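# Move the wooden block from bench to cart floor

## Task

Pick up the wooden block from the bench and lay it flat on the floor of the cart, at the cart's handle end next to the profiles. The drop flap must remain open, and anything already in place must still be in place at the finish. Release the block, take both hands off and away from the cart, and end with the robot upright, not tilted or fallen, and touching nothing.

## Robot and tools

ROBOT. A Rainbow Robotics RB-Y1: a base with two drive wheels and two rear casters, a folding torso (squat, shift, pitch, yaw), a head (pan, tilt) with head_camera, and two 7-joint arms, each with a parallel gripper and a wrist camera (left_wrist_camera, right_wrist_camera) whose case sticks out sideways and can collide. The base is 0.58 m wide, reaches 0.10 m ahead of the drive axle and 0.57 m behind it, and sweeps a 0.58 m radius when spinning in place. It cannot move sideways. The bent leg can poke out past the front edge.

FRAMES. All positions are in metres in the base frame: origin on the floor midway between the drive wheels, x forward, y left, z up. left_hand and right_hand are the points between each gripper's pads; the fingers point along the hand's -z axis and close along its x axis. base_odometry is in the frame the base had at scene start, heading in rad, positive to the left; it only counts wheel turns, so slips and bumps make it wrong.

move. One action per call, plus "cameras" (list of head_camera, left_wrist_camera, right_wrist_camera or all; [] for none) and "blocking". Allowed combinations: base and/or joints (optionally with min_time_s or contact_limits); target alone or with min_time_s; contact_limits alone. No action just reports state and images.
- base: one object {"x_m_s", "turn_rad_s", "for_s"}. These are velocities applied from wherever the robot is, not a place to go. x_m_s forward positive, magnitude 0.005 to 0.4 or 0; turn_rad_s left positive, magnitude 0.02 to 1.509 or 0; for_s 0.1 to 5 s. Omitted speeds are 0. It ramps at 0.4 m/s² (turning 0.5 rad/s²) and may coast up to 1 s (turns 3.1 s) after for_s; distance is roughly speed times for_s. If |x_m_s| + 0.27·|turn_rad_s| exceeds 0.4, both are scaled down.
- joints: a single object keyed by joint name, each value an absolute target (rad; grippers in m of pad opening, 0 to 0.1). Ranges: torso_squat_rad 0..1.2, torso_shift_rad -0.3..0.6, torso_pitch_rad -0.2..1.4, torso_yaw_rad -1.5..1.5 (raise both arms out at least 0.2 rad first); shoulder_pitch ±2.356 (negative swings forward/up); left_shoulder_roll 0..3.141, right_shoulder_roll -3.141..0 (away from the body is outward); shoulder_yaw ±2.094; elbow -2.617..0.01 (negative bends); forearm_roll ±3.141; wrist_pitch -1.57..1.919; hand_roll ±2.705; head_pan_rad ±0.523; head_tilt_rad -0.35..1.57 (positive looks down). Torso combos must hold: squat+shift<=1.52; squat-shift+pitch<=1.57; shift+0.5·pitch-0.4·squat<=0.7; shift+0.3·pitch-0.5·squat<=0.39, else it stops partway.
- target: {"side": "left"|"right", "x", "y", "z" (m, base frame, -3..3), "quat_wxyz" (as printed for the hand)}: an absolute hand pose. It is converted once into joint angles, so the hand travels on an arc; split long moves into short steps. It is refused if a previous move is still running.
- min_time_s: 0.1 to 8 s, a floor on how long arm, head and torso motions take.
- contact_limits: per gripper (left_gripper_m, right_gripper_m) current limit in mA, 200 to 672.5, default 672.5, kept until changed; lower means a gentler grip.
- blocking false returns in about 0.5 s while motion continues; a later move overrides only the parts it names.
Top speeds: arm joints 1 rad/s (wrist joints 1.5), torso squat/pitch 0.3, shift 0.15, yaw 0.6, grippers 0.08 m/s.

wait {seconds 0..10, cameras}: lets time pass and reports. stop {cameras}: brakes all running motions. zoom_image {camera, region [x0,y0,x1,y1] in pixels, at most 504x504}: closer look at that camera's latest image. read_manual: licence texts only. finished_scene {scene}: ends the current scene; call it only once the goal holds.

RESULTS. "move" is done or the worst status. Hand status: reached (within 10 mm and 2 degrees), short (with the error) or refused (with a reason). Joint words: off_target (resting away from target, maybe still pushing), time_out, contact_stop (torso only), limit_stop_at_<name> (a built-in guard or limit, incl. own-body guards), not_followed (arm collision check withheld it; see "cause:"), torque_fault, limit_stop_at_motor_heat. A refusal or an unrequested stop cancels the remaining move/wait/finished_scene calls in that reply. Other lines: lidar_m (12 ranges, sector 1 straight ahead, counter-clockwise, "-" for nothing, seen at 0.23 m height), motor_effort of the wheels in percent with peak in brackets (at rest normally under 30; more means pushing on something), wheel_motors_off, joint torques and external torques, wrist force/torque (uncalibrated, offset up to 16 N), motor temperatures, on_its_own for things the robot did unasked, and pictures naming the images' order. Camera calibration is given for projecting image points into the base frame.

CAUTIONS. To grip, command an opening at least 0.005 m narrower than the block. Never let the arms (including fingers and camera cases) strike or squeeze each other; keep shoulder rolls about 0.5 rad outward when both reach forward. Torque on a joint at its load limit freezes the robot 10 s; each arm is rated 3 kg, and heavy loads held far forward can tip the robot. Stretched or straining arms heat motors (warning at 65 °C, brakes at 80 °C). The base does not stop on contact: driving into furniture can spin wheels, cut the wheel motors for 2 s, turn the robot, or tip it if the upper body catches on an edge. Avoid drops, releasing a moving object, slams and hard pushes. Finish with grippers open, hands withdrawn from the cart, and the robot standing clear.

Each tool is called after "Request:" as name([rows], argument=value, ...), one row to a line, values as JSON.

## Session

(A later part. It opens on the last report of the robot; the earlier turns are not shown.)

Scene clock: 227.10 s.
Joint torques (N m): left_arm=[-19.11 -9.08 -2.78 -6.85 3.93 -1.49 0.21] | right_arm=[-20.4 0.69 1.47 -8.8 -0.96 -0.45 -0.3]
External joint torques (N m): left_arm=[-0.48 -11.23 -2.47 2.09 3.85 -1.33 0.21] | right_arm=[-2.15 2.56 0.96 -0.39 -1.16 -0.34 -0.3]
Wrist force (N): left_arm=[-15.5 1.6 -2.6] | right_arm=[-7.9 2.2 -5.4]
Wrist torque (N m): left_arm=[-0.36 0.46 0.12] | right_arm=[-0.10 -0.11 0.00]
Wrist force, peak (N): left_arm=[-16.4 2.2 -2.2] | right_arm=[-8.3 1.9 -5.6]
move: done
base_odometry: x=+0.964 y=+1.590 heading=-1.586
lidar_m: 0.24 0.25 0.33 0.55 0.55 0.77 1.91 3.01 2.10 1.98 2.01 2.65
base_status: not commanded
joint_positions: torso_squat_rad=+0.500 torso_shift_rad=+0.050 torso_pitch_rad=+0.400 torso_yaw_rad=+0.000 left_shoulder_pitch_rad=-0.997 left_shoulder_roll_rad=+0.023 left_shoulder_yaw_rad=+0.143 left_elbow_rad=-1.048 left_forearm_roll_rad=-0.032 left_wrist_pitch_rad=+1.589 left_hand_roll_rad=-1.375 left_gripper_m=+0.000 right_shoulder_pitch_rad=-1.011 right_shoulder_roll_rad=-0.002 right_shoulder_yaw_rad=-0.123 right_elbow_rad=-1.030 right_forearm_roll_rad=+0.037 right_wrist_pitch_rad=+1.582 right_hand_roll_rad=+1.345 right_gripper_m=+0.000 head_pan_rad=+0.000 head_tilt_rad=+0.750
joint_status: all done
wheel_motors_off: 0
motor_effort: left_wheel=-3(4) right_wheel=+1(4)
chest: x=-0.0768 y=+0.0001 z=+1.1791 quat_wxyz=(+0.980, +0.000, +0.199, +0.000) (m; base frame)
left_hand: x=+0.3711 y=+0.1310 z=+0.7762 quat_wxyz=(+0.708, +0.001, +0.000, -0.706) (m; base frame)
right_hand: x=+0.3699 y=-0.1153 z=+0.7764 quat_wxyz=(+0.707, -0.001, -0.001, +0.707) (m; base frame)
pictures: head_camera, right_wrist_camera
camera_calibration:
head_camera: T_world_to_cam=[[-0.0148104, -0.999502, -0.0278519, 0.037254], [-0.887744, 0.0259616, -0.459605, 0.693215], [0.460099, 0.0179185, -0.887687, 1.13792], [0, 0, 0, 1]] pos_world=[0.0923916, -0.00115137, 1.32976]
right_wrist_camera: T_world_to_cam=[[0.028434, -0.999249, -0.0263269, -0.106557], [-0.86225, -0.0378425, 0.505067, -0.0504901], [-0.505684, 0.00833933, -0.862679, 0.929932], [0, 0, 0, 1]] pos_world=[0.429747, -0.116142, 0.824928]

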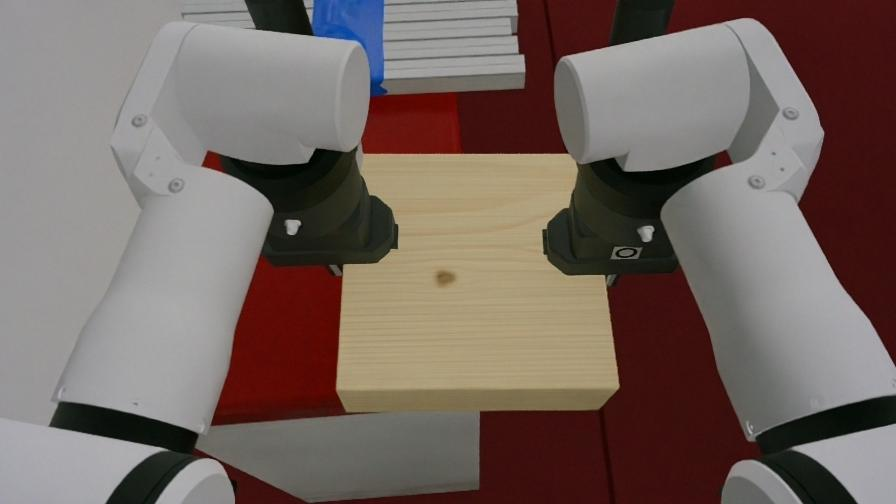

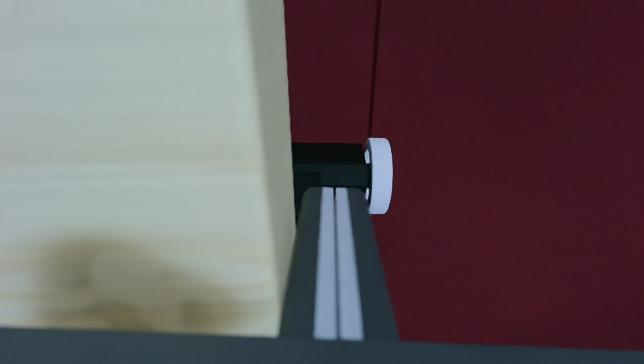

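Request:
move(joints={"left_shoulder_pitch_rad": -1.006, "left_shoulder_roll_rad": 0.008, "left_shoulder_yaw_rad": 0.130, "left_elbow_rad": -1.036, "left_forearm_roll_rad": -0.035, "left_wrist_pitch_rad": 1.585, "left_hand_roll_rad": -1.355}, min_time_s=2, cameras=["head_camera"])

Scene clock: 231.67 s.
Joint torques (N m): left_arm=[-22.79 -22.67 -5.34 -7.48 10.08 -2.17 0.25] | right_arm=[-23.1 14.19 1.46 -9.72 -5.8 -1.89 -0.32]
External joint torques (N m): left_arm=[-4.1 -24.59 -5.01 1.45 10.02 -2.02 0.25] | right_arm=[-4.85 16.14 0.97 -1.31 -6 -1.79 -0.32]
Wrist force (N): left_arm=[-38.7 4.6 -3.5] | right_arm=[-30.1 3.8 -4.1]
Wrist torque (N m): left_arm=[-0.34 0.84 0.11] | right_arm=[-0.12 -0.46 0.29]
Wrist force, peak (N): left_arm=[-39.2 5.8 -3.5] | right_arm=[-30.7 3.1 -3.6]
move: done
base_odometry: x=+0.964 y=+1.590 heading=-1.586
lidar_m: 0.24 0.25 0.34 0.54 0.56 0.78 1.92 3.02 2.10 1.98 2.01 2.63
base_status: not commanded
joint_positions: torso_squat_rad=+0.500 torso_shift_rad=+0.050 torso_pitch_rad=+0.400 torso_yaw_rad=+0.000 left_shoulder_pitch_rad=-1.005 left_shoulder_roll_rad=+0.014 left_shoulder_yaw_rad=+0.131 left_elbow_rad=-1.036 left_forearm_roll_rad=-0.037 left_wrist_pitch_rad=+1.585 left_hand_roll_rad=-1.355 left_gripper_m=+0.000 right_shoulder_pitch_rad=-1.010 right_shoulder_roll_rad=-0.006 right_shoulder_yaw_rad=-0.123 right_elbow_rad=-1.030 right_forearm_roll_rad=+0.038 right_wrist_pitch_rad=+1.582 right_hand_roll_rad=+1.345 right_gripper_m=+0.000 head_pan_rad=+0.000 head_tilt_rad=+0.750
joint_status: all done
wheel_motors_off: 0
motor_effort: left_wheel=-3(3) right_wheel=+2(3)
chest: x=-0.0768 y=+0.0001 z=+1.1791 quat_wxyz=(+0.980, +0.000, +0.199, +0.000) (m; base frame)
left_hand: x=+0.3707 y=+0.1244 z=+0.7761 quat_wxyz=(+0.709, +0.002, +0.001, -0.705) (m; base frame)
right_hand: x=+0.3702 y=-0.1177 z=+0.7762 quat_wxyz=(+0.708, -0.002, +0.001, +0.706) (m; base frame)
pictures: head_camera
camera_calibration:
head_camera: T_world_to_cam=[[-0.0148104, -0.999502, -0.0278519, 0.037254], [-0.887744, 0.0259616, -0.459605, 0.693215], [0.460099, 0.0179185, -0.887687, 1.13792], [0, 0, 0, 1]] pos_world=[0.0923916, -0.00115137, 1.32976]

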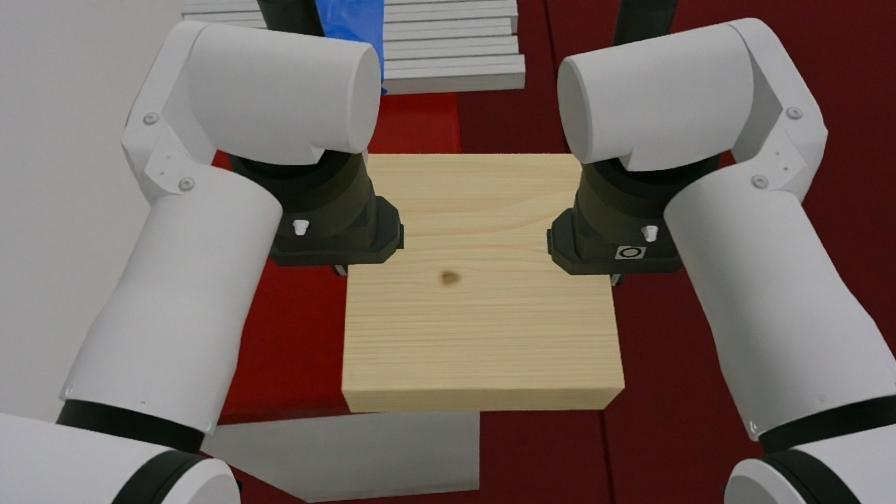

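Request:
move(joints={"left_shoulder_yaw_rad": 0.112, "right_shoulder_yaw_rad": -0.105}, min_time_s=2, cameras=[])

Request:
move(joints={"torso_squat_rad": 0.45}, min_time_s=2)

Scene clock: 235.90 s.
Joint torques (N m): left_arm=[-22.82 -27.44 -6.62 -7.99 12.31 -2.09 0.04] | right_arm=[-25.03 20.26 5.17 -10.65 -7.9 -2.38 -0.35]
External joint torques (N m): left_arm=[-4.13 -29.28 -6.37 0.95 12.27 -1.93 0.04] | right_arm=[-6.79 22.13 4.75 -2.25 -8.13 -2.28 -0.35]
Wrist force (N): left_arm=[-49.1 5.6 -3.3] | right_arm=[-40.1 4.2 -4.1]
Wrist torque (N m): left_arm=[-0.47 0.71 0.31] | right_arm=[-0.07 -0.67 0.25]
Wrist force, peak (N): left_arm=[-49.2 5.8 -3.6] | right_arm=[-40.3 4.7 -4.8]
move: done
base_odometry: x=+0.964 y=+1.590 heading=-1.586
lidar_m: 0.23 0.25 0.34 0.55 0.55 0.78 1.92 3.02 2.10 1.98 2.00 2.64
base_status: not commanded
joint_positions: torso_squat_rad=+0.500 torso_shift_rad=+0.050 torso_pitch_rad=+0.400 torso_yaw_rad=+0.000 left_shoulder_pitch_rad=-1.005 left_shoulder_roll_rad=+0.015 left_shoulder_yaw_rad=+0.114 left_elbow_rad=-1.036 left_forearm_roll_rad=-0.038 left_wrist_pitch_rad=+1.585 left_hand_roll_rad=-1.355 left_gripper_m=-0.001 right_shoulder_pitch_rad=-1.009 right_shoulder_roll_rad=-0.007 right_shoulder_yaw_rad=-0.106 right_elbow_rad=-1.030 right_forearm_roll_rad=+0.039 right_wrist_pitch_rad=+1.583 right_hand_roll_rad=+1.345 right_gripper_m=+0.000 head_pan_rad=+0.000 head_tilt_rad=+0.750
joint_status: all done
wheel_motors_off: 0
motor_effort: left_wheel=-2(3) right_wheel=+1(4)
chest: x=-0.0768 y=+0.0001 z=+1.1791 quat_wxyz=(+0.980, +0.000, +0.199, +0.000) (m; base frame)
left_hand: x=+0.3706 y=+0.1232 z=+0.7762 quat_wxyz=(+0.704, +0.007, +0.004, -0.710) (m; base frame)
right_hand: x=+0.3699 y=-0.1170 z=+0.7761 quat_wxyz=(+0.703, -0.007, +0.004, +0.711) (m; base frame)
pictures: none
No camera images: "cameras" was empty.

Scene clock: 238.20 s.
Joint torques (N m): left_arm=[-28.45 -23.24 -5.41 -12.96 11.2 -1.79 -0.02] | right_arm=[-28.18 20.58 4.99 -12.89 -7.99 -2.61 -0.31]
External joint torques (N m): left_arm=[-9.81 -25.03 -5.16 -4.03 11.15 -1.64 -0.02] | right_arm=[-9.97 22.44 4.57 -4.49 -8.22 -2.52 -0.31]
Wrist force (N): left_arm=[-39.2 5.7 -23.7] | right_arm=[-39.9 5.6 -11.0]
Wrist torque (N m): left_arm=[-0.27 1.37 0.41] | right_arm=[-0.27 -0.56 0.39]
Wrist force, peak (N): left_arm=[-48.7 6.5 -4.2] | right_arm=[-41.1 5.9 -11.6]
move: done
base_odometry: x=+0.964 y=+1.590 heading=-1.586
lidar_m: 0.24 0.25 0.34 0.55 0.56 0.76 1.91 3.00 2.11 1.99 2.01 2.64
base_status: not commanded
joint_positions: torso_squat_rad=+0.450 torso_shift_rad=+0.050 torso_pitch_rad=+0.401 torso_yaw_rad=+0.000 left_shoulder_pitch_rad=-1.003 left_shoulder_roll_rad=+0.014 left_shoulder_yaw_rad=+0.113 left_elbow_rad=-1.035 left_forearm_roll_rad=-0.038 left_wrist_pitch_rad=+1.585 left_hand_roll_rad=-1.355 left_gripper_m=+0.000 right_shoulder_pitch_rad=-1.008 right_shoulder_roll_rad=-0.008 right_shoulder_yaw_rad=-0.106 right_elbow_rad=-1.029 right_forearm_roll_rad=+0.039 right_wrist_pitch_rad=+1.583 right_hand_roll_rad=+1.345 right_gripper_m=+0.000 head_pan_rad=+0.000 head_tilt_rad=+0.750
joint_status: all done
wheel_motors_off: 0
motor_effort: left_wheel=-2(3) right_wheel=+2(4)
chest: x=-0.0756 y=+0.0001 z=+1.1949 quat_wxyz=(+0.980, +0.000, +0.199, +0.000) (m; base frame)
left_hand: x=+0.3704 y=+0.1228 z=+0.7907 quat_wxyz=(+0.704, +0.006, +0.005, -0.710) (m; base frame)
right_hand: x=+0.3703 y=-0.1173 z=+0.7911 quat_wxyz=(+0.703, -0.006, +0.005, +0.711) (m; base frame)
pictures: head_camera, left_wrist_camera, right_wrist_camera
camera_calibration:
head_camera: T_world_to_cam=[[-0.0148798, -0.999504, -0.0277492, 0.0375807], [-0.888154, 0.0259601, -0.458812, 0.700649], [0.459305, 0.0178185, -0.8881, 1.15185], [0, 0, 0, 1]] pos_world=[0.0937923, -0.00115112, 1.34547]
left_wrist_camera: T_world_to_cam=[[0.0178573, -0.999551, -0.0240571, 0.134628], [-0.888494, -0.0268987, 0.458099, -0.000792226], [-0.458541, 0.0131941, -0.888575, 0.943373], [0, 0, 0, 1]] pos_world=[0.429467, 0.122099, 0.84186]
right_wrist_camera: T_world_to_cam=[[0.0395914, -0.999152, -0.0112974, -0.124141], [-0.861848, -0.0398675, 0.505597, -0.0584384], [-0.505619, -0.0102807, -0.862696, 0.940695], [0, 0, 0, 1]] pos_world=[0.430183, -0.116694, 0.839677]

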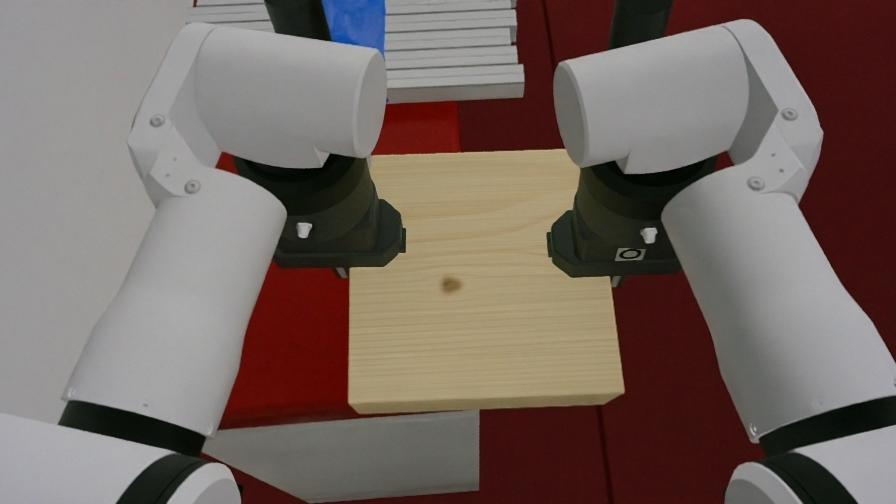

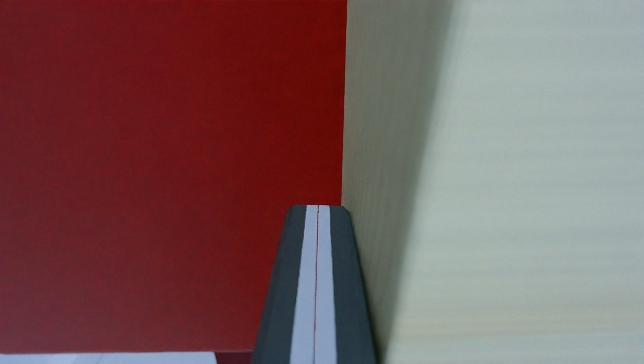

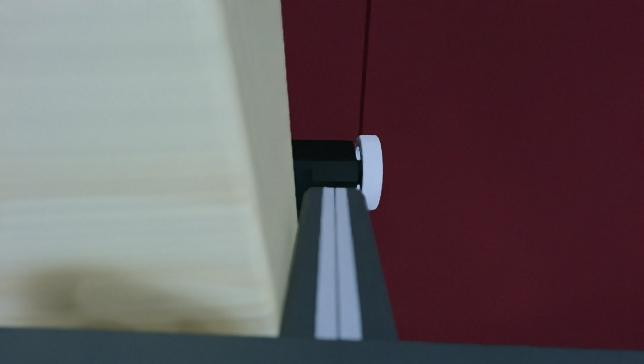

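Request:
move(joints={"left_shoulder_yaw_rad": 0.095, "right_shoulder_yaw_rad": -0.088}, min_time_s=2, cameras=[])

Request:
move(joints={"torso_squat_rad": 0.3}, min_time_s=2.5)

Scene clock: 241.97 s.
Joint torques (N m): left_arm=[-30.27 -27.48 -6.58 -13.49 13.3 -1.88 -0.15] | right_arm=[-30.23 26.47 6.58 -13.25 -10.06 -3.19 -0.33]
External joint torques (N m): left_arm=[-11.65 -29.19 -6.39 -4.57 13.27 -1.73 -0.15] | right_arm=[-12.02 28.26 6.23 -4.85 -10.31 -3.09 -0.33]
Wrist force (N): left_arm=[-48.9 5.1 -25.4] | right_arm=[-49.9 6.4 -11.6]
Wrist torque (N m): left_arm=[-0.26 1.59 0.49] | right_arm=[-0.37 -0.75 0.30]
Wrist force, peak (N): left_arm=[-50.0 6.4 -25.7] | right_arm=[-50.4 6.3 -12.3]
move: done
base_odometry: x=+0.964 y=+1.590 heading=-1.586
lidar_m: 0.24 0.25 0.33 0.56 0.56 0.78 1.91 3.02 2.11 1.99 2.02 2.65
base_status: not commanded
joint_positions: torso_squat_rad=+0.450 torso_shift_rad=+0.050 torso_pitch_rad=+0.401 torso_yaw_rad=+0.000 left_shoulder_pitch_rad=-1.003 left_shoulder_roll_rad=+0.015 left_shoulder_yaw_rad=+0.097 left_elbow_rad=-1.035 left_forearm_roll_rad=-0.038 left_wrist_pitch_rad=+1.585 left_hand_roll_rad=-1.355 left_gripper_m=-0.001 right_shoulder_pitch_rad=-1.008 right_shoulder_roll_rad=-0.009 right_shoulder_yaw_rad=-0.090 right_elbow_rad=-1.029 right_forearm_roll_rad=+0.040 right_wrist_pitch_rad=+1.583 right_hand_roll_rad=+1.345 right_gripper_m=+0.000 head_pan_rad=+0.000 head_tilt_rad=+0.750
joint_status: all done
wheel_motors_off: 0
motor_effort: left_wheel=-2(3) right_wheel=+2(4)
chest: x=-0.0756 y=+0.0001 z=+1.1949 quat_wxyz=(+0.980, +0.000, +0.199, +0.000) (m; base frame)
left_hand: x=+0.3700 y=+0.1218 z=+0.7906 quat_wxyz=(+0.699, +0.010, +0.008, -0.715) (m; base frame)
right_hand: x=+0.3700 y=-0.1165 z=+0.7911 quat_wxyz=(+0.699, -0.010, +0.007, +0.715) (m; base frame)
pictures: none
No camera images: "cameras" was empty.

Scene clock: 244.77 s.
Joint torques (N m): left_arm=[-30.71 -27.68 -6.73 -13.68 12.99 -2.02 -0.25] | right_arm=[-31.14 26.07 5.63 -14.27 -10.04 -3.24 -0.23]
External joint torques (N m): left_arm=[-12.09 -29.39 -6.55 -4.76 12.97 -1.87 -0.25] | right_arm=[-12.94 27.86 5.28 -5.88 -10.29 -3.15 -0.23]
Wrist force (N): left_arm=[-47.7 6.1 -23.9] | right_arm=[-48.4 6.2 -14.7]
Wrist torque (N m): left_arm=[-0.26 1.02 0.58] | right_arm=[-0.27 -0.67 0.39]
Wrist force, peak (N): left_arm=[-49.8 4.7 -26.1] | right_arm=[-50.3 6.5 -11.9]
move: done
base_odometry: x=+0.964 y=+1.590 heading=-1.586
lidar_m: 0.24 0.25 0.33 0.54 0.56 0.79 1.90 3.02 2.10 1.98 2.03 2.65
base_status: not commanded
joint_positions: torso_squat_rad=+0.300 torso_shift_rad=+0.050 torso_pitch_rad=+0.401 torso_yaw_rad=+0.000 left_shoulder_pitch_rad=-1.003 left_shoulder_roll_rad=+0.015 left_shoulder_yaw_rad=+0.097 left_elbow_rad=-1.035 left_forearm_roll_rad=-0.038 left_wrist_pitch_rad=+1.585 left_hand_roll_rad=-1.355 left_gripper_m=-0.001 right_shoulder_pitch_rad=-1.008 right_shoulder_roll_rad=-0.009 right_shoulder_yaw_rad=-0.090 right_elbow_rad=-1.029 right_forearm_roll_rad=+0.040 right_wrist_pitch_rad=+1.583 right_hand_roll_rad=+1.345 right_gripper_m=+0.000 head_pan_rad=+0.000 head_tilt_rad=+0.750
joint_status: all done
wheel_motors_off: 0
motor_effort: left_wheel=-3(3) right_wheel=+2(4)
chest: x=-0.0736 y=+0.0001 z=+1.2333 quat_wxyz=(+0.980, +0.000, +0.199, +0.000) (m; base frame)
left_hand: x=+0.3719 y=+0.1218 z=+0.8290 quat_wxyz=(+0.699, +0.010, +0.008, -0.715) (m; base frame)
right_hand: x=+0.3718 y=-0.1165 z=+0.8292 quat_wxyz=(+0.699, -0.010, +0.008, +0.715) (m; base frame)
pictures: head_camera, left_wrist_camera, right_wrist_camera
camera_calibration:
head_camera: T_world_to_cam=[[-0.0148821, -0.999504, -0.0277495, 0.0386767], [-0.888195, 0.0259607, -0.458733, 0.719937], [0.459226, 0.0178201, -0.888141, 1.1851], [0, 0, 0, 1]] pos_world=[0.0957924, -0.00115113, 1.38387]
left_wrist_camera: T_world_to_cam=[[0.00450413, -0.999418, -0.0337998, 0.147461], [-0.889659, -0.0194383, 0.456211, -0.0158772], [-0.456602, 0.0280155, -0.88923, 0.976057], [0, 0, 0, 1]] pos_world=[0.43088, 0.119722, 0.880166]
right_wrist_camera: T_world_to_cam=[[0.0529396, -0.998597, -0.00101384, -0.136417], [-0.862138, -0.0462176, 0.504561, -0.0762153], [-0.5039, -0.0258372, -0.863376, 0.972458], [0, 0, 0, 1]] pos_world=[0.431535, -0.114622, 0.877913]

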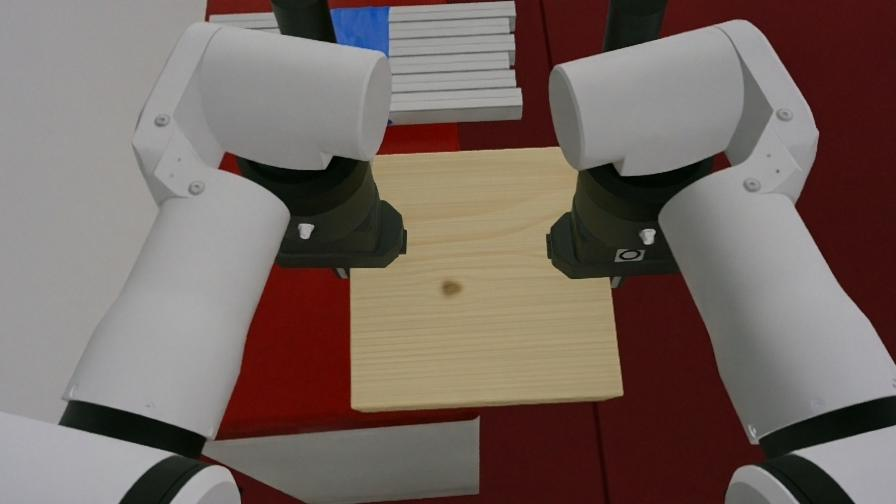

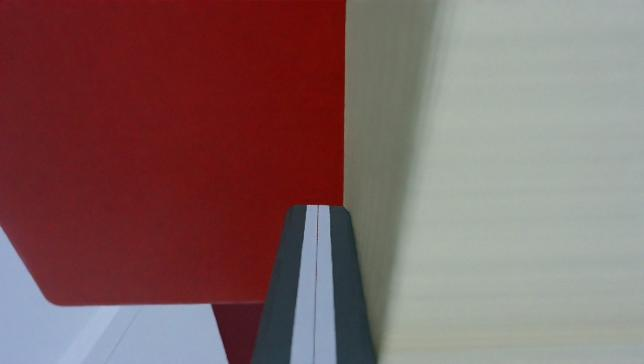

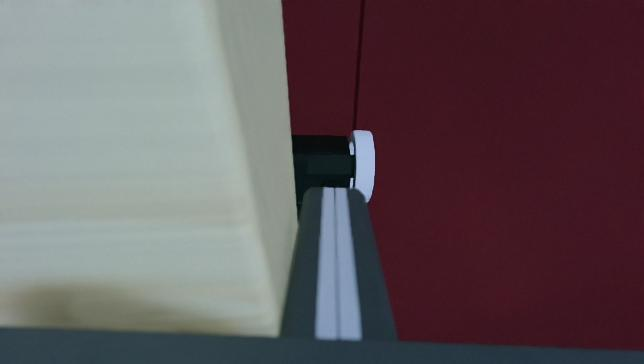

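Request:
move(joints={"torso_squat_rad": 0.1}, min_time_s=2.5, cameras=[])

Request:
move(base={"x_m_s": -0.2, "for_s": 2.25}, cameras=["head_camera"])

Scene clock: 254.63 s.
Joint torques (N m): left_arm=[-30.59 -27.61 -6.57 -13.77 12.99 -1.95 -0.26] | right_arm=[-31.15 26.24 6.18 -14.08 -10.09 -3.32 -0.26]
External joint torques (N m): left_arm=[-11.96 -29.32 -6.39 -4.85 12.96 -1.8 -0.26] | right_arm=[-12.95 28.03 5.83 -5.68 -10.34 -3.23 -0.26]
Wrist force (N): left_arm=[-48.0 7.2 -23.9] | right_arm=[-48.6 6.8 -14.2]
Wrist torque (N m): left_arm=[-0.34 1.04 0.54] | right_arm=[-0.37 -0.69 0.38]
Wrist force, peak (N): left_arm=[-48.8 6.3 -23.8] | right_arm=[-49.1 7.0 -14.3]
move: done
base_odometry: x=+0.964 y=+1.590 heading=-1.586
lidar_m: 0.24 0.24 0.33 0.56 0.56 0.76 1.91 3.02 2.10 1.98 2.01 2.64
base_status: not commanded
joint_positions: torso_squat_rad=+0.100 torso_shift_rad=+0.050 torso_pitch_rad=+0.401 torso_yaw_rad=+0.000 left_shoulder_pitch_rad=-1.003 left_shoulder_roll_rad=+0.015 left_shoulder_yaw_rad=+0.097 left_elbow_rad=-1.035 left_forearm_roll_rad=-0.038 left_wrist_pitch_rad=+1.585 left_hand_roll_rad=-1.355 left_gripper_m=-0.001 right_shoulder_pitch_rad=-1.008 right_shoulder_roll_rad=-0.009 right_shoulder_yaw_rad=-0.090 right_elbow_rad=-1.029 right_forearm_roll_rad=+0.040 right_wrist_pitch_rad=+1.583 right_hand_roll_rad=+1.345 right_gripper_m=+0.000 head_pan_rad=+0.000 head_tilt_rad=+0.750
joint_status: all done
wheel_motors_off: 0
motor_effort: left_wheel=-2(3) right_wheel=+2(4)
chest: x=-0.0722 y=+0.0001 z=+1.2610 quat_wxyz=(+0.980, +0.000, +0.199, +0.000) (m; base frame)
left_hand: x=+0.3733 y=+0.1218 z=+0.8567 quat_wxyz=(+0.699, +0.010, +0.008, -0.715) (m; base frame)
right_hand: x=+0.3732 y=-0.1165 z=+0.8569 quat_wxyz=(+0.699, -0.010, +0.008, +0.715) (m; base frame)
pictures: none
No camera images: "cameras" was empty.

Scene clock: 257.77 s.
Joint torques (N m): left_arm=[-30.36 -27.67 -6.63 -13.91 12.88 -1.92 -0.23] | right_arm=[-32.55 26.23 6.1 -14.86 -9.93 -3.45 -0.28]
External joint torques (N m): left_arm=[-11.73 -29.38 -6.45 -4.99 12.85 -1.78 -0.23] | right_arm=[-14.35 28.02 5.75 -6.46 -10.17 -3.36 -0.28]
Wrist force (N): left_arm=[-47.9 6.1 -24.2] | right_arm=[-48.1 6.5 -14.4]
Wrist torque (N m): left_arm=[-0.27 0.92 0.60] | right_arm=[-0.33 -0.66 0.32]
Wrist force, peak (N): left_arm=[-49.0 6.6 -24.0] | right_arm=[-49.4 6.2 -15.1]
move: done
base_odometry: x=+0.971 y=+2.043 heading=-1.587
lidar_m: 0.70 0.72 0.56 0.54 0.56 0.73 1.81 3.07 2.13 2.01 2.04 2.67
base_status: done (sent for 2.27 of 2.27 s)
joint_positions: torso_squat_rad=+0.100 torso_shift_rad=+0.050 torso_pitch_rad=+0.401 torso_yaw_rad=+0.000 left_shoulder_pitch_rad=-1.003 left_shoulder_roll_rad=+0.015 left_shoulder_yaw_rad=+0.097 left_elbow_rad=-1.035 left_forearm_roll_rad=-0.038 left_wrist_pitch_rad=+1.585 left_hand_roll_rad=-1.355 left_gripper_m=-0.001 right_shoulder_pitch_rad=-1.007 right_shoulder_roll_rad=-0.009 right_shoulder_yaw_rad=-0.090 right_elbow_rad=-1.029 right_forearm_roll_rad=+0.040 right_wrist_pitch_rad=+1.583 right_hand_roll_rad=+1.345 right_gripper_m=+0.000 head_pan_rad=+0.000 head_tilt_rad=+0.750
joint_status: not commanded
wheel_motors_off: 0
motor_effort: left_wheel=-9(23) right_wheel=+10(34)
chest: x=-0.0723 y=+0.0001 z=+1.2610 quat_wxyz=(+0.980, +0.000, +0.199, +0.000) (m; base frame)
left_hand: x=+0.3733 y=+0.1218 z=+0.8568 quat_wxyz=(+0.699, +0.010, +0.008, -0.715) (m; base frame)
right_hand: x=+0.3730 y=-0.1166 z=+0.8569 quat_wxyz=(+0.699, -0.010, +0.008, +0.715) (m; base frame)
pictures: head_camera
camera_calibration:
head_camera: T_world_to_cam=[[-0.0148759, -0.999504, -0.0277529, 0.0394715], [-0.888092, 0.0259607, -0.458932, 0.734115], [0.459425, 0.0178201, -0.888038, 1.20903], [0, 0, 0, 1]] pos_world=[0.0970922, -0.00115113, 1.41167]

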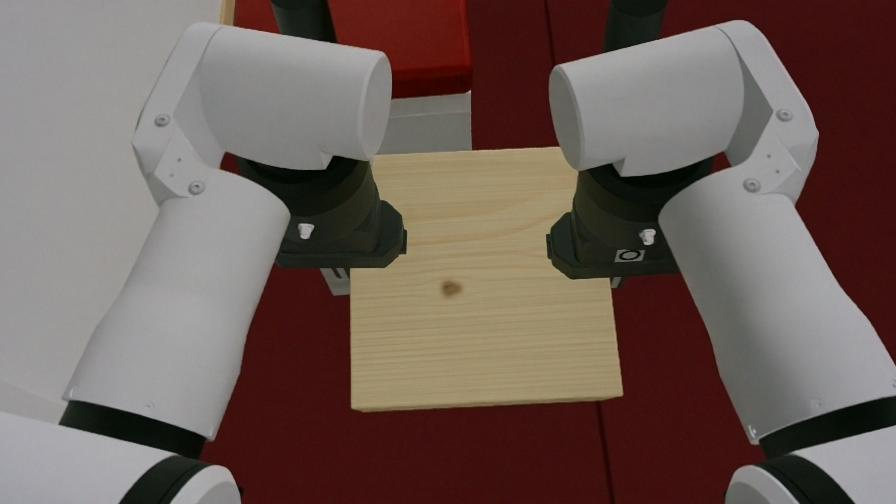

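Request:
move(base={"turn_rad_s": 0.35, "for_s": 1.3}, cameras=[])

Request:
move(base={"x_m_s": -0.25, "for_s": 2.7}, cameras=[])

Request:
move(base={"turn_rad_s": -0.4, "for_s": 1.7}, cameras=["head_camera"])

Scene clock: 261.27 s.
Joint torques (N m): left_arm=[-30.39 -27.2 -6.52 -13.76 12.82 -2.08 -0.29] | right_arm=[-32.3 26.36 5.6 -14.84 -9.92 -3.49 -0.35]
External joint torques (N m): left_arm=[-11.76 -28.91 -6.34 -4.84 12.79 -1.93 -0.29] | right_arm=[-14.11 28.15 5.25 -6.44 -10.16 -3.4 -0.35]
Wrist force (N): left_arm=[-47.4 6.4 -24.1] | right_arm=[-48.5 6.6 -14.1]
Wrist torque (N m): left_arm=[-0.27 1.07 0.60] | right_arm=[-0.31 -0.67 0.34]
Wrist force, peak (N): left_arm=[-48.8 5.3 -24.6] | right_arm=[-49.3 7.0 -14.7]
move: done
base_odometry: x=+0.971 y=+2.043 heading=-1.133
lidar_m: 0.70 0.60 0.54 0.55 0.70 1.51 3.32 2.18 2.02 2.04 2.52 0.69
base_status: done (sent for 1.3 of 1.3 s)
joint_positions: torso_squat_rad=+0.100 torso_shift_rad=+0.050 torso_pitch_rad=+0.401 torso_yaw_rad=+0.000 left_shoulder_pitch_rad=-1.003 left_shoulder_roll_rad=+0.015 left_shoulder_yaw_rad=+0.097 left_elbow_rad=-1.035 left_forearm_roll_rad=-0.038 left_wrist_pitch_rad=+1.585 left_hand_roll_rad=-1.355 left_gripper_m=-0.001 right_shoulder_pitch_rad=-1.007 right_shoulder_roll_rad=-0.009 right_shoulder_yaw_rad=-0.089 right_elbow_rad=-1.029 right_forearm_roll_rad=+0.040 right_wrist_pitch_rad=+1.583 right_hand_roll_rad=+1.345 right_gripper_m=+0.000 head_pan_rad=+0.000 head_tilt_rad=+0.750
joint_status: not commanded
wheel_motors_off: 0
motor_effort: left_wheel=-2(30) right_wheel=+18(40)
chest: x=-0.0723 y=+0.0001 z=+1.2610 quat_wxyz=(+0.980, +0.000, +0.199, +0.000) (m; base frame)
left_hand: x=+0.3733 y=+0.1217 z=+0.8568 quat_wxyz=(+0.699, +0.010, +0.008, -0.715) (m; base frame)
right_hand: x=+0.3730 y=-0.1166 z=+0.8569 quat_wxyz=(+0.699, -0.010, +0.008, +0.715) (m; base frame)
pictures: none
No camera images: "cameras" was empty.

Scene clock: 265.03 s.
Joint torques (N m): left_arm=[-30.41 -27.45 -6.44 -13.92 12.88 -1.94 -0.24] | right_arm=[-32.79 26.43 5.54 -14.89 -9.99 -3.41 -0.25]
External joint torques (N m): left_arm=[-11.78 -29.16 -6.26 -5 12.85 -1.79 -0.24] | right_arm=[-14.59 28.22 5.19 -6.49 -10.23 -3.32 -0.25]
Wrist force (N): left_arm=[-47.6 5.8 -23.6] | right_arm=[-48.5 6.5 -14.3]
Wrist torque (N m): left_arm=[-0.26 1.03 0.55] | right_arm=[-0.30 -0.68 0.37]
Wrist force, peak (N): left_arm=[-48.5 6.2 -24.1] | right_arm=[-48.6 7.6 -15.3]
move: done
base_odometry: x=+0.684 y=+2.655 heading=-1.132
lidar_m: 1.34 0.88 0.77 0.80 1.05 2.20 2.90 1.90 1.75 1.77 2.22 2.07
base_status: done (sent for 2.7 of 2.7 s)
joint_positions: torso_squat_rad=+0.100 torso_shift_rad=+0.050 torso_pitch_rad=+0.401 torso_yaw_rad=+0.000 left_shoulder_pitch_rad=-1.003 left_shoulder_roll_rad=+0.015 left_shoulder_yaw_rad=+0.097 left_elbow_rad=-1.035 left_forearm_roll_rad=-0.038 left_wrist_pitch_rad=+1.585 left_hand_roll_rad=-1.355 left_gripper_m=-0.001 right_shoulder_pitch_rad=-1.007 right_shoulder_roll_rad=-0.009 right_shoulder_yaw_rad=-0.089 right_elbow_rad=-1.028 right_forearm_roll_rad=+0.040 right_wrist_pitch_rad=+1.583 right_hand_roll_rad=+1.345 right_gripper_m=+0.000 head_pan_rad=+0.000 head_tilt_rad=+0.750
joint_status: not commanded
wheel_motors_off: 0
motor_effort: left_wheel=+8(38) right_wheel=-7(28)
chest: x=-0.0723 y=+0.0001 z=+1.2610 quat_wxyz=(+0.980, +0.000, +0.199, +0.000) (m; base frame)
left_hand: x=+0.3733 y=+0.1217 z=+0.8568 quat_wxyz=(+0.699, +0.010, +0.008, -0.715) (m; base frame)
right_hand: x=+0.3729 y=-0.1167 z=+0.8568 quat_wxyz=(+0.699, -0.010, +0.008, +0.715) (m; base frame)
pictures: none
No camera images: "cameras" was empty.

Scene clock: 267.87 s.
Joint torques (N m): left_arm=[-30.42 -27.59 -6.47 -13.85 12.84 -2.07 -0.2] | right_arm=[-32.85 26.24 5.76 -14.88 -9.99 -3.41 -0.3]
External joint torques (N m): left_arm=[-11.78 -29.3 -6.29 -4.92 12.82 -1.92 -0.2] | right_arm=[-14.65 28.03 5.42 -6.49 -10.23 -3.32 -0.3]
Wrist force (N): left_arm=[-48.1 5.6 -22.9] | right_arm=[-48.2 6.4 -14.5]
Wrist torque (N m): left_arm=[-0.24 0.97 0.62] | right_arm=[-0.27 -0.71 0.32]
Wrist force, peak (N): left_arm=[-48.5 5.7 -24.4] | right_arm=[-48.9 6.8 -15.6]
move: done
base_odometry: x=+0.684 y=+2.655 heading=-1.811
lidar_m: 3.36 1.35 0.96 0.79 0.77 0.93 1.60 2.98 2.07 1.74 1.74 1.98
base_status: done (sent for 1.7 of 1.7 s)
joint_positions: torso_squat_rad=+0.100 torso_shift_rad=+0.050 torso_pitch_rad=+0.401 torso_yaw_rad=+0.000 left_shoulder_pitch_rad=-1.003 left_shoulder_roll_rad=+0.015 left_shoulder_yaw_rad=+0.097 left_elbow_rad=-1.035 left_forearm_roll_rad=-0.038 left_wrist_pitch_rad=+1.585 left_hand_roll_rad=-1.355 left_gripper_m=-0.001 right_shoulder_pitch_rad=-1.007 right_shoulder_roll_rad=-0.009 right_shoulder_yaw_rad=-0.089 right_elbow_rad=-1.028 right_forearm_roll_rad=+0.040 right_wrist_pitch_rad=+1.583 right_hand_roll_rad=+1.345 right_gripper_m=+0.000 head_pan_rad=+0.000 head_tilt_rad=+0.750
joint_status: not commanded
wheel_motors_off: 0
motor_effort: left_wheel=+18(39) right_wheel=-2(30)
chest: x=-0.0723 y=+0.0001 z=+1.2610 quat_wxyz=(+0.980, +0.000, +0.199, +0.000) (m; base frame)
left_hand: x=+0.3733 y=+0.1217 z=+0.8568 quat_wxyz=(+0.699, +0.010, +0.008, -0.715) (m; base frame)
right_hand: x=+0.3730 y=-0.1166 z=+0.8568 quat_wxyz=(+0.699, -0.010, +0.008, +0.715) (m; base frame)
pictures: head_camera
camera_calibration:
head_camera: T_world_to_cam=[[-0.0148759, -0.999504, -0.0277529, 0.0394688], [-0.888092, 0.0259607, -0.458932, 0.734069], [0.459425, 0.0178201, -0.888038, 1.20894], [0, 0, 0, 1]] pos_world=[0.0970922, -0.00115113, 1.41157]

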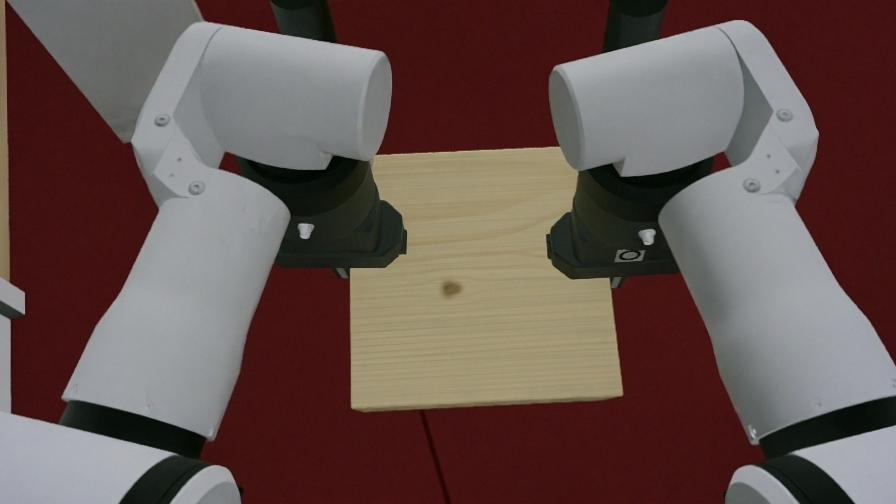

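Request:
move(base={"x_m_s": 0.4, "for_s": 5}, cameras=[])

Request:
move(base={"x_m_s": 0.4, "for_s": 2.6333}, cameras=[])

Request:
move(base={"turn_rad_s": 0.5, "for_s": 3.7}, joints={"head_tilt_rad": 0.35}, cameras=["head_camera"])

Scene clock: 275.43 s.
Joint torques (N m): left_arm=[-29.66 -27.82 -6.25 -13.73 12.72 -1.94 -0.22] | right_arm=[-32.43 26.24 5.63 -14.87 -10.04 -3.33 -0.36]
External joint torques (N m): left_arm=[-11.03 -29.53 -6.07 -4.8 12.69 -1.79 -0.22] | right_arm=[-14.24 28.03 5.28 -6.47 -10.28 -3.24 -0.36]
Motor temperatures (°C): left_arm=[33 29 32 37 39 32 37] | right_arm=[36 32 32 32 39 37 34]
Wrist force (N): left_arm=[-48.1 5.7 -23.2] | right_arm=[-48.1 7.0 -14.6]
Wrist torque (N m): left_arm=[-0.24 0.91 0.63] | right_arm=[-0.35 -0.66 0.34]
Wrist force, peak (N): left_arm=[-48.4 5.9 -24.5] | right_arm=[-48.9 6.9 -15.2]
move: done
base_odometry: x=+0.208 y=+0.712 heading=-1.811
lidar_m: 2.23 1.31 0.88 0.78 1.16 0.95 2.68 2.51 1.40 1.16 1.16 1.34
base_status: done (sent for 5 of 5 s)
joint_positions: torso_squat_rad=+0.100 torso_shift_rad=+0.050 torso_pitch_rad=+0.401 torso_yaw_rad=+0.000 left_shoulder_pitch_rad=-1.003 left_shoulder_roll_rad=+0.015 left_shoulder_yaw_rad=+0.097 left_elbow_rad=-1.035 left_forearm_roll_rad=-0.038 left_wrist_pitch_rad=+1.585 left_hand_roll_rad=-1.355 left_gripper_m=-0.001 right_shoulder_pitch_rad=-1.007 right_shoulder_roll_rad=-0.009 right_shoulder_yaw_rad=-0.089 right_elbow_rad=-1.028 right_forearm_roll_rad=+0.040 right_wrist_pitch_rad=+1.583 right_hand_roll_rad=+1.345 right_gripper_m=+0.000 head_pan_rad=+0.000 head_tilt_rad=+0.750
joint_status: not commanded
wheel_motors_off: 0
motor_effort: left_wheel=-3(46) right_wheel=+6(36)
chest: x=-0.0722 y=+0.0001 z=+1.2610 quat_wxyz=(+0.980, +0.000, +0.199, +0.000) (m; base frame)
left_hand: x=+0.3734 y=+0.1217 z=+0.8568 quat_wxyz=(+0.699, +0.010, +0.008, -0.715) (m; base frame)
right_hand: x=+0.3730 y=-0.1167 z=+0.8568 quat_wxyz=(+0.699, -0.010, +0.008, +0.715) (m; base frame)
pictures: none
No camera images: "cameras" was empty.

Scene clock: 279.40 s.
Joint torques (N m): left_arm=[-29.62 -27.88 -6.59 -13.58 12.77 -1.91 -0.28] | right_arm=[-32.91 26.34 5.75 -14.86 -10.05 -3.37 -0.35]
External joint torques (N m): left_arm=[-10.99 -29.59 -6.41 -4.66 12.75 -1.77 -0.28] | right_arm=[-14.71 28.13 5.41 -6.46 -10.29 -3.28 -0.35]
Wrist force (N): left_arm=[-48.2 6.4 -23.0] | right_arm=[-48.7 7.2 -14.8]
Wrist torque (N m): left_arm=[-0.32 0.82 0.67] | right_arm=[-0.41 -0.69 0.32]
Wrist force, peak (N): left_arm=[-49.0 6.7 -23.3] | right_arm=[-49.0 6.7 -15.8]
move: done
base_odometry: x=-0.043 y=-0.311 heading=-1.811
lidar_m: 1.65 3.61 1.08 0.90 0.90 1.30 3.22 1.87 1.03 0.87 0.86 0.99
base_status: done (sent for 2.63 of 2.63 s)
joint_positions: torso_squat_rad=+0.100 torso_shift_rad=+0.050 torso_pitch_rad=+0.401 torso_yaw_rad=+0.000 left_shoulder_pitch_rad=-1.003 left_shoulder_roll_rad=+0.015 left_shoulder_yaw_rad=+0.097 left_elbow_rad=-1.035 left_forearm_roll_rad=-0.038 left_wrist_pitch_rad=+1.585 left_hand_roll_rad=-1.355 left_gripper_m=-0.001 right_shoulder_pitch_rad=-1.007 right_shoulder_roll_rad=-0.009 right_shoulder_yaw_rad=-0.089 right_elbow_rad=-1.028 right_forearm_roll_rad=+0.040 right_wrist_pitch_rad=+1.583 right_hand_roll_rad=+1.345 right_gripper_m=+0.000 head_pan_rad=+0.000 head_tilt_rad=+0.750
joint_status: not commanded
wheel_motors_off: 0
motor_effort: left_wheel=+1(17) right_wheel=-2(31)
chest: x=-0.0722 y=+0.0001 z=+1.2610 quat_wxyz=(+0.980, +0.000, +0.199, +0.000) (m; base frame)
left_hand: x=+0.3734 y=+0.1217 z=+0.8568 quat_wxyz=(+0.699, +0.010, +0.008, -0.715) (m; base frame)
right_hand: x=+0.3729 y=-0.1167 z=+0.8568 quat_wxyz=(+0.699, -0.010, +0.008, +0.715) (m; base frame)
pictures: none
No camera images: "cameras" was empty.

Scene clock: 284.43 s.
Joint torques (N m): left_arm=[-29.66 -27.63 -6.4 -13.48 12.73 -1.82 -0.27] | right_arm=[-33.06 26.42 5.92 -14.93 -10.01 -3.47 -0.43]
External joint torques (N m): left_arm=[-11.03 -29.34 -6.22 -4.56 12.7 -1.68 -0.27] | right_arm=[-14.86 28.21 5.57 -6.54 -10.26 -3.38 -0.43]
Wrist force (N): left_arm=[-48.4 5.7 -23.1] | right_arm=[-49.0 6.6 -15.0]
Wrist torque (N m): left_arm=[-0.24 0.75 0.62] | right_arm=[-0.35 -0.70 0.34]
Wrist force, peak (N): left_arm=[-49.0 6.4 -23.6] | right_arm=[-49.4 6.4 -15.8]
move: done
base_odometry: x=-0.043 y=-0.311 heading=+0.038
lidar_m: 0.90 0.94 1.89 3.37 1.24 0.89 0.86 0.92 1.25 3.40 2.40 0.94
base_status: done (sent for 3.7 of 3.7 s)
joint_positions: torso_squat_rad=+0.100 torso_shift_rad=+0.050 torso_pitch_rad=+0.401 torso_yaw_rad=+0.000 left_shoulder_pitch_rad=-1.003 left_shoulder_roll_rad=+0.015 left_shoulder_yaw_rad=+0.097 left_elbow_rad=-1.035 left_forearm_roll_rad=-0.038 left_wrist_pitch_rad=+1.585 left_hand_roll_rad=-1.355 left_gripper_m=-0.001 right_shoulder_pitch_rad=-1.007 right_shoulder_roll_rad=-0.009 right_shoulder_yaw_rad=-0.089 right_elbow_rad=-1.028 right_forearm_roll_rad=+0.040 right_wrist_pitch_rad=+1.583 right_hand_roll_rad=+1.345 right_gripper_m=+0.000 head_pan_rad=+0.000 head_tilt_rad=+0.350
joint_status: all done
wheel_motors_off: 0
motor_effort: left_wheel=+0(38) right_wheel=+17(29)
chest: x=-0.0722 y=+0.0001 z=+1.2610 quat_wxyz=(+0.980, +0.000, +0.199, +0.000) (m; base frame)
left_hand: x=+0.3734 y=+0.1217 z=+0.8568 quat_wxyz=(+0.699, +0.010, +0.008, -0.715) (m; base frame)
right_hand: x=+0.3729 y=-0.1167 z=+0.8568 quat_wxyz=(+0.699, -0.010, +0.008, +0.715) (m; base frame)
pictures: head_camera
camera_calibration:
head_camera: T_world_to_cam=[[-0.00290138, -0.999504, -0.0313544, 0.0442317], [-0.639449, 0.0259607, -0.768395, 1.1722], [0.768828, 0.0178201, -0.639207, 0.843409], [0, 0, 0, 1]] pos_world=[0.101255, -0.00125113, 1.44122]

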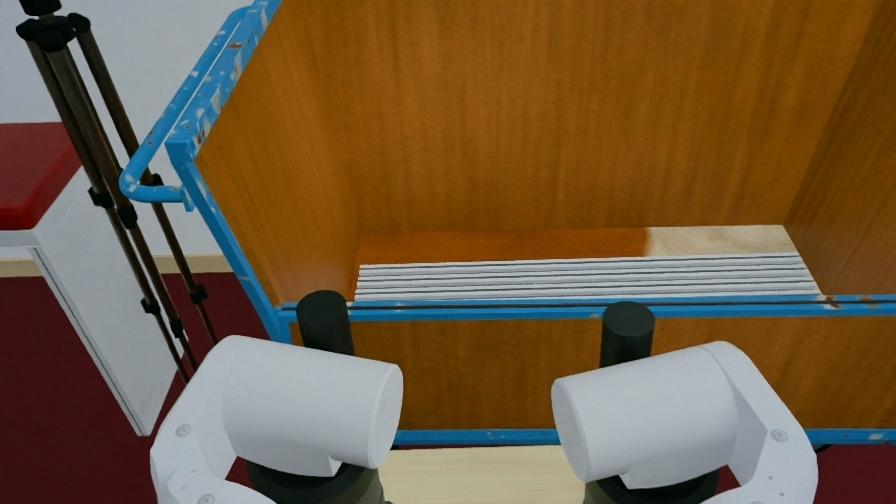

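Request:
move(base={"turn_rad_s": -0.12, "for_s": 1.0}, cameras=[])

Request:
move(base={"x_m_s": 0.2, "for_s": 2.5}, cameras=[])

Request:
move(base={"turn_rad_s": 0.12, "for_s": 0.9}, joints={"head_tilt_rad": 0.6}, cameras=["head_camera", "left_wrist_camera", "right_wrist_camera"])

Scene clock: 292.23 s.
Joint torques (N m): left_arm=[-29.81 -27.71 -6.23 -13.66 12.75 -1.85 -0.3] | right_arm=[-32.77 26.26 5.67 -14.83 -9.91 -3.35 -0.28]
External joint torques (N m): left_arm=[-11.18 -29.43 -6.05 -4.74 12.73 -1.71 -0.31] | right_arm=[-14.58 28.05 5.33 -6.44 -10.15 -3.26 -0.28]
Wrist force (N): left_arm=[-48.1 6.1 -22.7] | right_arm=[-48.5 6.7 -14.5]
Wrist torque (N m): left_arm=[-0.29 0.84 0.57] | right_arm=[-0.32 -0.64 0.32]
Wrist force, peak (N): left_arm=[-49.1 5.9 -23.8] | right_arm=[-49.6 6.5 -15.0]
move: done
base_odometry: x=-0.043 y=-0.311 heading=-0.081
lidar_m: 0.91 0.92 1.90 4.62 1.42 0.95 0.87 0.88 1.12 2.38 2.76 0.97
base_status: done (sent for 1 of 1 s)
joint_positions: torso_squat_rad=+0.100 torso_shift_rad=+0.050 torso_pitch_rad=+0.401 torso_yaw_rad=+0.000 left_shoulder_pitch_rad=-1.003 left_shoulder_roll_rad=+0.015 left_shoulder_yaw_rad=+0.097 left_elbow_rad=-1.035 left_forearm_roll_rad=-0.038 left_wrist_pitch_rad=+1.585 left_hand_roll_rad=-1.355 left_gripper_m=-0.001 right_shoulder_pitch_rad=-1.007 right_shoulder_roll_rad=-0.009 right_shoulder_yaw_rad=-0.089 right_elbow_rad=-1.028 right_forearm_roll_rad=+0.040 right_wrist_pitch_rad=+1.583 right_hand_roll_rad=+1.345 right_gripper_m=+0.000 head_pan_rad=+0.000 head_tilt_rad=+0.350
joint_status: not commanded
wheel_motors_off: 0
motor_effort: left_wheel=+1(11) right_wheel=-15(28)
chest: x=-0.0722 y=+0.0001 z=+1.2610 quat_wxyz=(+0.980, +0.000, +0.199, +0.000) (m; base frame)
left_hand: x=+0.3734 y=+0.1217 z=+0.8568 quat_wxyz=(+0.699, +0.010, +0.008, -0.715) (m; base frame)
right_hand: x=+0.3729 y=-0.1167 z=+0.8568 quat_wxyz=(+0.699, -0.010, +0.008, +0.715) (m; base frame)
pictures: none
No camera images: "cameras" was empty.

Scene clock: 295.60 s.
Joint torques (N m): left_arm=[-29.62 -27.61 -6.6 -13.65 12.69 -1.92 -0.25] | right_arm=[-33.37 26.28 5.7 -15.08 -9.97 -3.46 -0.43]
External joint torques (N m): left_arm=[-10.99 -29.32 -6.42 -4.72 12.67 -1.78 -0.25] | right_arm=[-15.18 28.07 5.36 -6.69 -10.22 -3.37 -0.42]
Wrist force (N): left_arm=[-48.3 5.8 -23.6] | right_arm=[-48.2 6.6 -15.6]
Wrist torque (N m): left_arm=[-0.25 0.78 0.64] | right_arm=[-0.37 -0.66 0.29]
Wrist force, peak (N): left_arm=[-49.4 6.2 -22.4] | right_arm=[-49.3 7.5 -15.5]
move: done
base_odometry: x=+0.456 y=-0.351 heading=-0.080
lidar_m: 0.41 0.41 0.53 1.71 2.22 1.48 1.35 1.39 1.77 3.71 0.66 0.43
base_status: done (sent for 2.5 of 2.5 s)
joint_positions: torso_squat_rad=+0.100 torso_shift_rad=+0.050 torso_pitch_rad=+0.401 torso_yaw_rad=+0.000 left_shoulder_pitch_rad=-1.003 left_shoulder_roll_rad=+0.015 left_shoulder_yaw_rad=+0.097 left_elbow_rad=-1.035 left_forearm_roll_rad=-0.038 left_wrist_pitch_rad=+1.585 left_hand_roll_rad=-1.355 left_gripper_m=-0.001 right_shoulder_pitch_rad=-1.007 right_shoulder_roll_rad=-0.009 right_shoulder_yaw_rad=-0.089 right_elbow_rad=-1.028 right_forearm_roll_rad=+0.040 right_wrist_pitch_rad=+1.583 right_hand_roll_rad=+1.345 right_gripper_m=+0.000 head_pan_rad=+0.000 head_tilt_rad=+0.350
joint_status: not commanded
wheel_motors_off: 0
motor_effort: left_wheel=+17(51) right_wheel=-18(34)
chest: x=-0.0722 y=+0.0001 z=+1.2610 quat_wxyz=(+0.980, +0.000, +0.199, +0.000) (m; base frame)
left_hand: x=+0.3734 y=+0.1217 z=+0.8568 quat_wxyz=(+0.699, +0.010, +0.008, -0.715) (m; base frame)
right_hand: x=+0.3729 y=-0.1167 z=+0.8567 quat_wxyz=(+0.699, -0.010, +0.008, +0.715) (m; base frame)
pictures: none
No camera images: "cameras" was empty.

Scene clock: 297.07 s.
Joint torques (N m): left_arm=[-29.59 -27.63 -6.68 -13.55 12.6 -1.76 -0.35] | right_arm=[-33.16 26.32 5.51 -14.93 -10.08 -3.42 -0.33]
External joint torques (N m): left_arm=[-10.96 -29.35 -6.5 -4.62 12.57 -1.61 -0.35] | right_arm=[-14.97 28.1 5.16 -6.53 -10.33 -3.33 -0.33]
Wrist force (N): left_arm=[-48.7 6.0 -23.3] | right_arm=[-48.2 6.4 -15.5]
Wrist torque (N m): left_arm=[-0.27 0.80 0.64] | right_arm=[-0.30 -0.64 0.30]
Wrist force, peak (N): left_arm=[-48.7 6.2 -23.4] | right_arm=[-49.5 6.8 -14.6]
move: done
base_odometry: x=+0.456 y=-0.351 heading=+0.027
lidar_m: 0.40 0.43 0.59 4.53 1.95 1.41 1.35 1.43 1.92 4.93 0.60 0.43
base_status: done (sent for 0.9 of 0.9 s)
joint_positions: torso_squat_rad=+0.100 torso_shift_rad=+0.050 torso_pitch_rad=+0.401 torso_yaw_rad=+0.000 left_shoulder_pitch_rad=-1.003 left_shoulder_roll_rad=+0.015 left_shoulder_yaw_rad=+0.097 left_elbow_rad=-1.035 left_forearm_roll_rad=-0.038 left_wrist_pitch_rad=+1.585 left_hand_roll_rad=-1.355 left_gripper_m=-0.001 right_shoulder_pitch_rad=-1.007 right_shoulder_roll_rad=-0.009 right_shoulder_yaw_rad=-0.089 right_elbow_rad=-1.028 right_forearm_roll_rad=+0.040 right_wrist_pitch_rad=+1.583 right_hand_roll_rad=+1.345 right_gripper_m=+0.000 head_pan_rad=+0.000 head_tilt_rad=+0.600
joint_status: all done
wheel_motors_off: 0
motor_effort: left_wheel=-17(33) right_wheel=+2(28)
chest: x=-0.0722 y=+0.0001 z=+1.2610 quat_wxyz=(+0.980, +0.000, +0.199, +0.000) (m; base frame)
left_hand: x=+0.3734 y=+0.1216 z=+0.8568 quat_wxyz=(+0.699, +0.010, +0.008, -0.715) (m; base frame)
right_hand: x=+0.3729 y=-0.1167 z=+0.8567 quat_wxyz=(+0.699, -0.010, +0.008, +0.715) (m; base frame)
pictures: head_camera, left_wrist_camera, right_wrist_camera
camera_calibration:
head_camera: T_world_to_cam=[[-0.0105684, -0.999504, -0.029661, 0.0419999], [-0.809669, 0.0259604, -0.586313, 0.915108], [0.586792, 0.0178192, -0.809542, 1.09284], [0, 0, 0, 1]] pos_world=[0.100106, -0.00125112, 1.42249]
left_wrist_camera: T_world_to_cam=[[0.00424909, -0.999424, -0.0336608, 0.148282], [-0.889763, -0.0191418, 0.456021, -0.0270912], [-0.456403, 0.0280125, -0.889332, 1.00156], [0, 0, 0, 1]] pos_world=[0.432381, 0.119622, 0.908066]
right_wrist_camera: T_world_to_cam=[[0.0527291, -0.998609, -0.000809723, -0.136748], [-0.861831, -0.0459165, 0.505112, -0.0896153], [-0.504446, -0.0259363, -0.863053, 0.996645], [0, 0, 0, 1]] pos_world=[0.432731, -0.114824, 0.905313]

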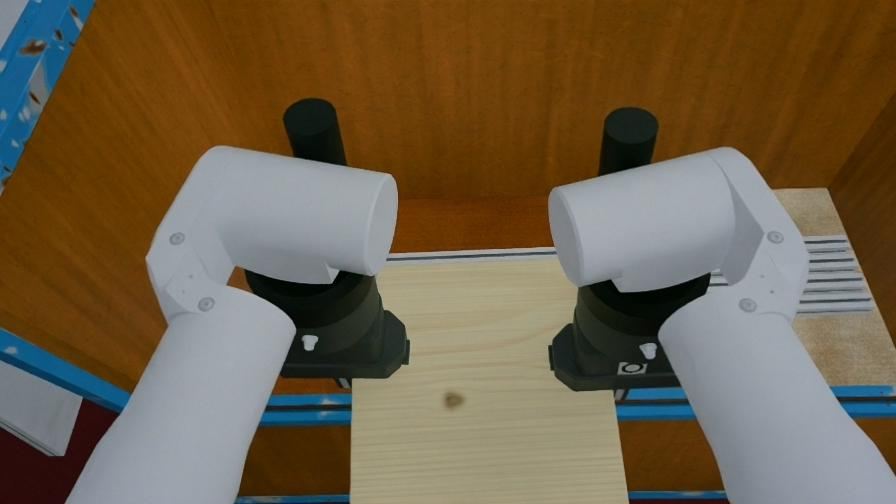

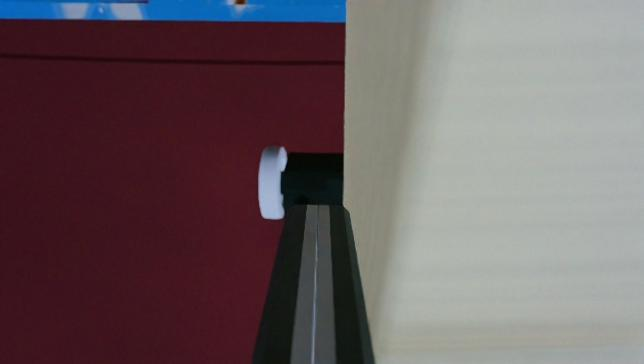

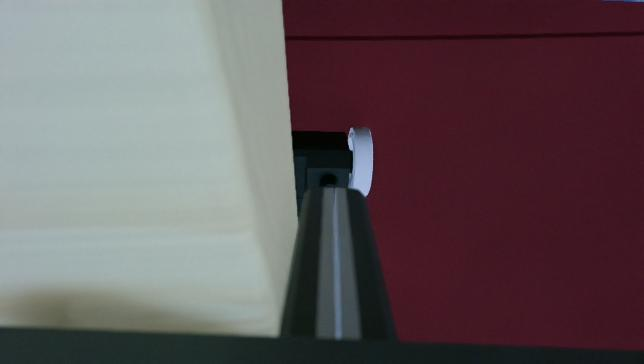

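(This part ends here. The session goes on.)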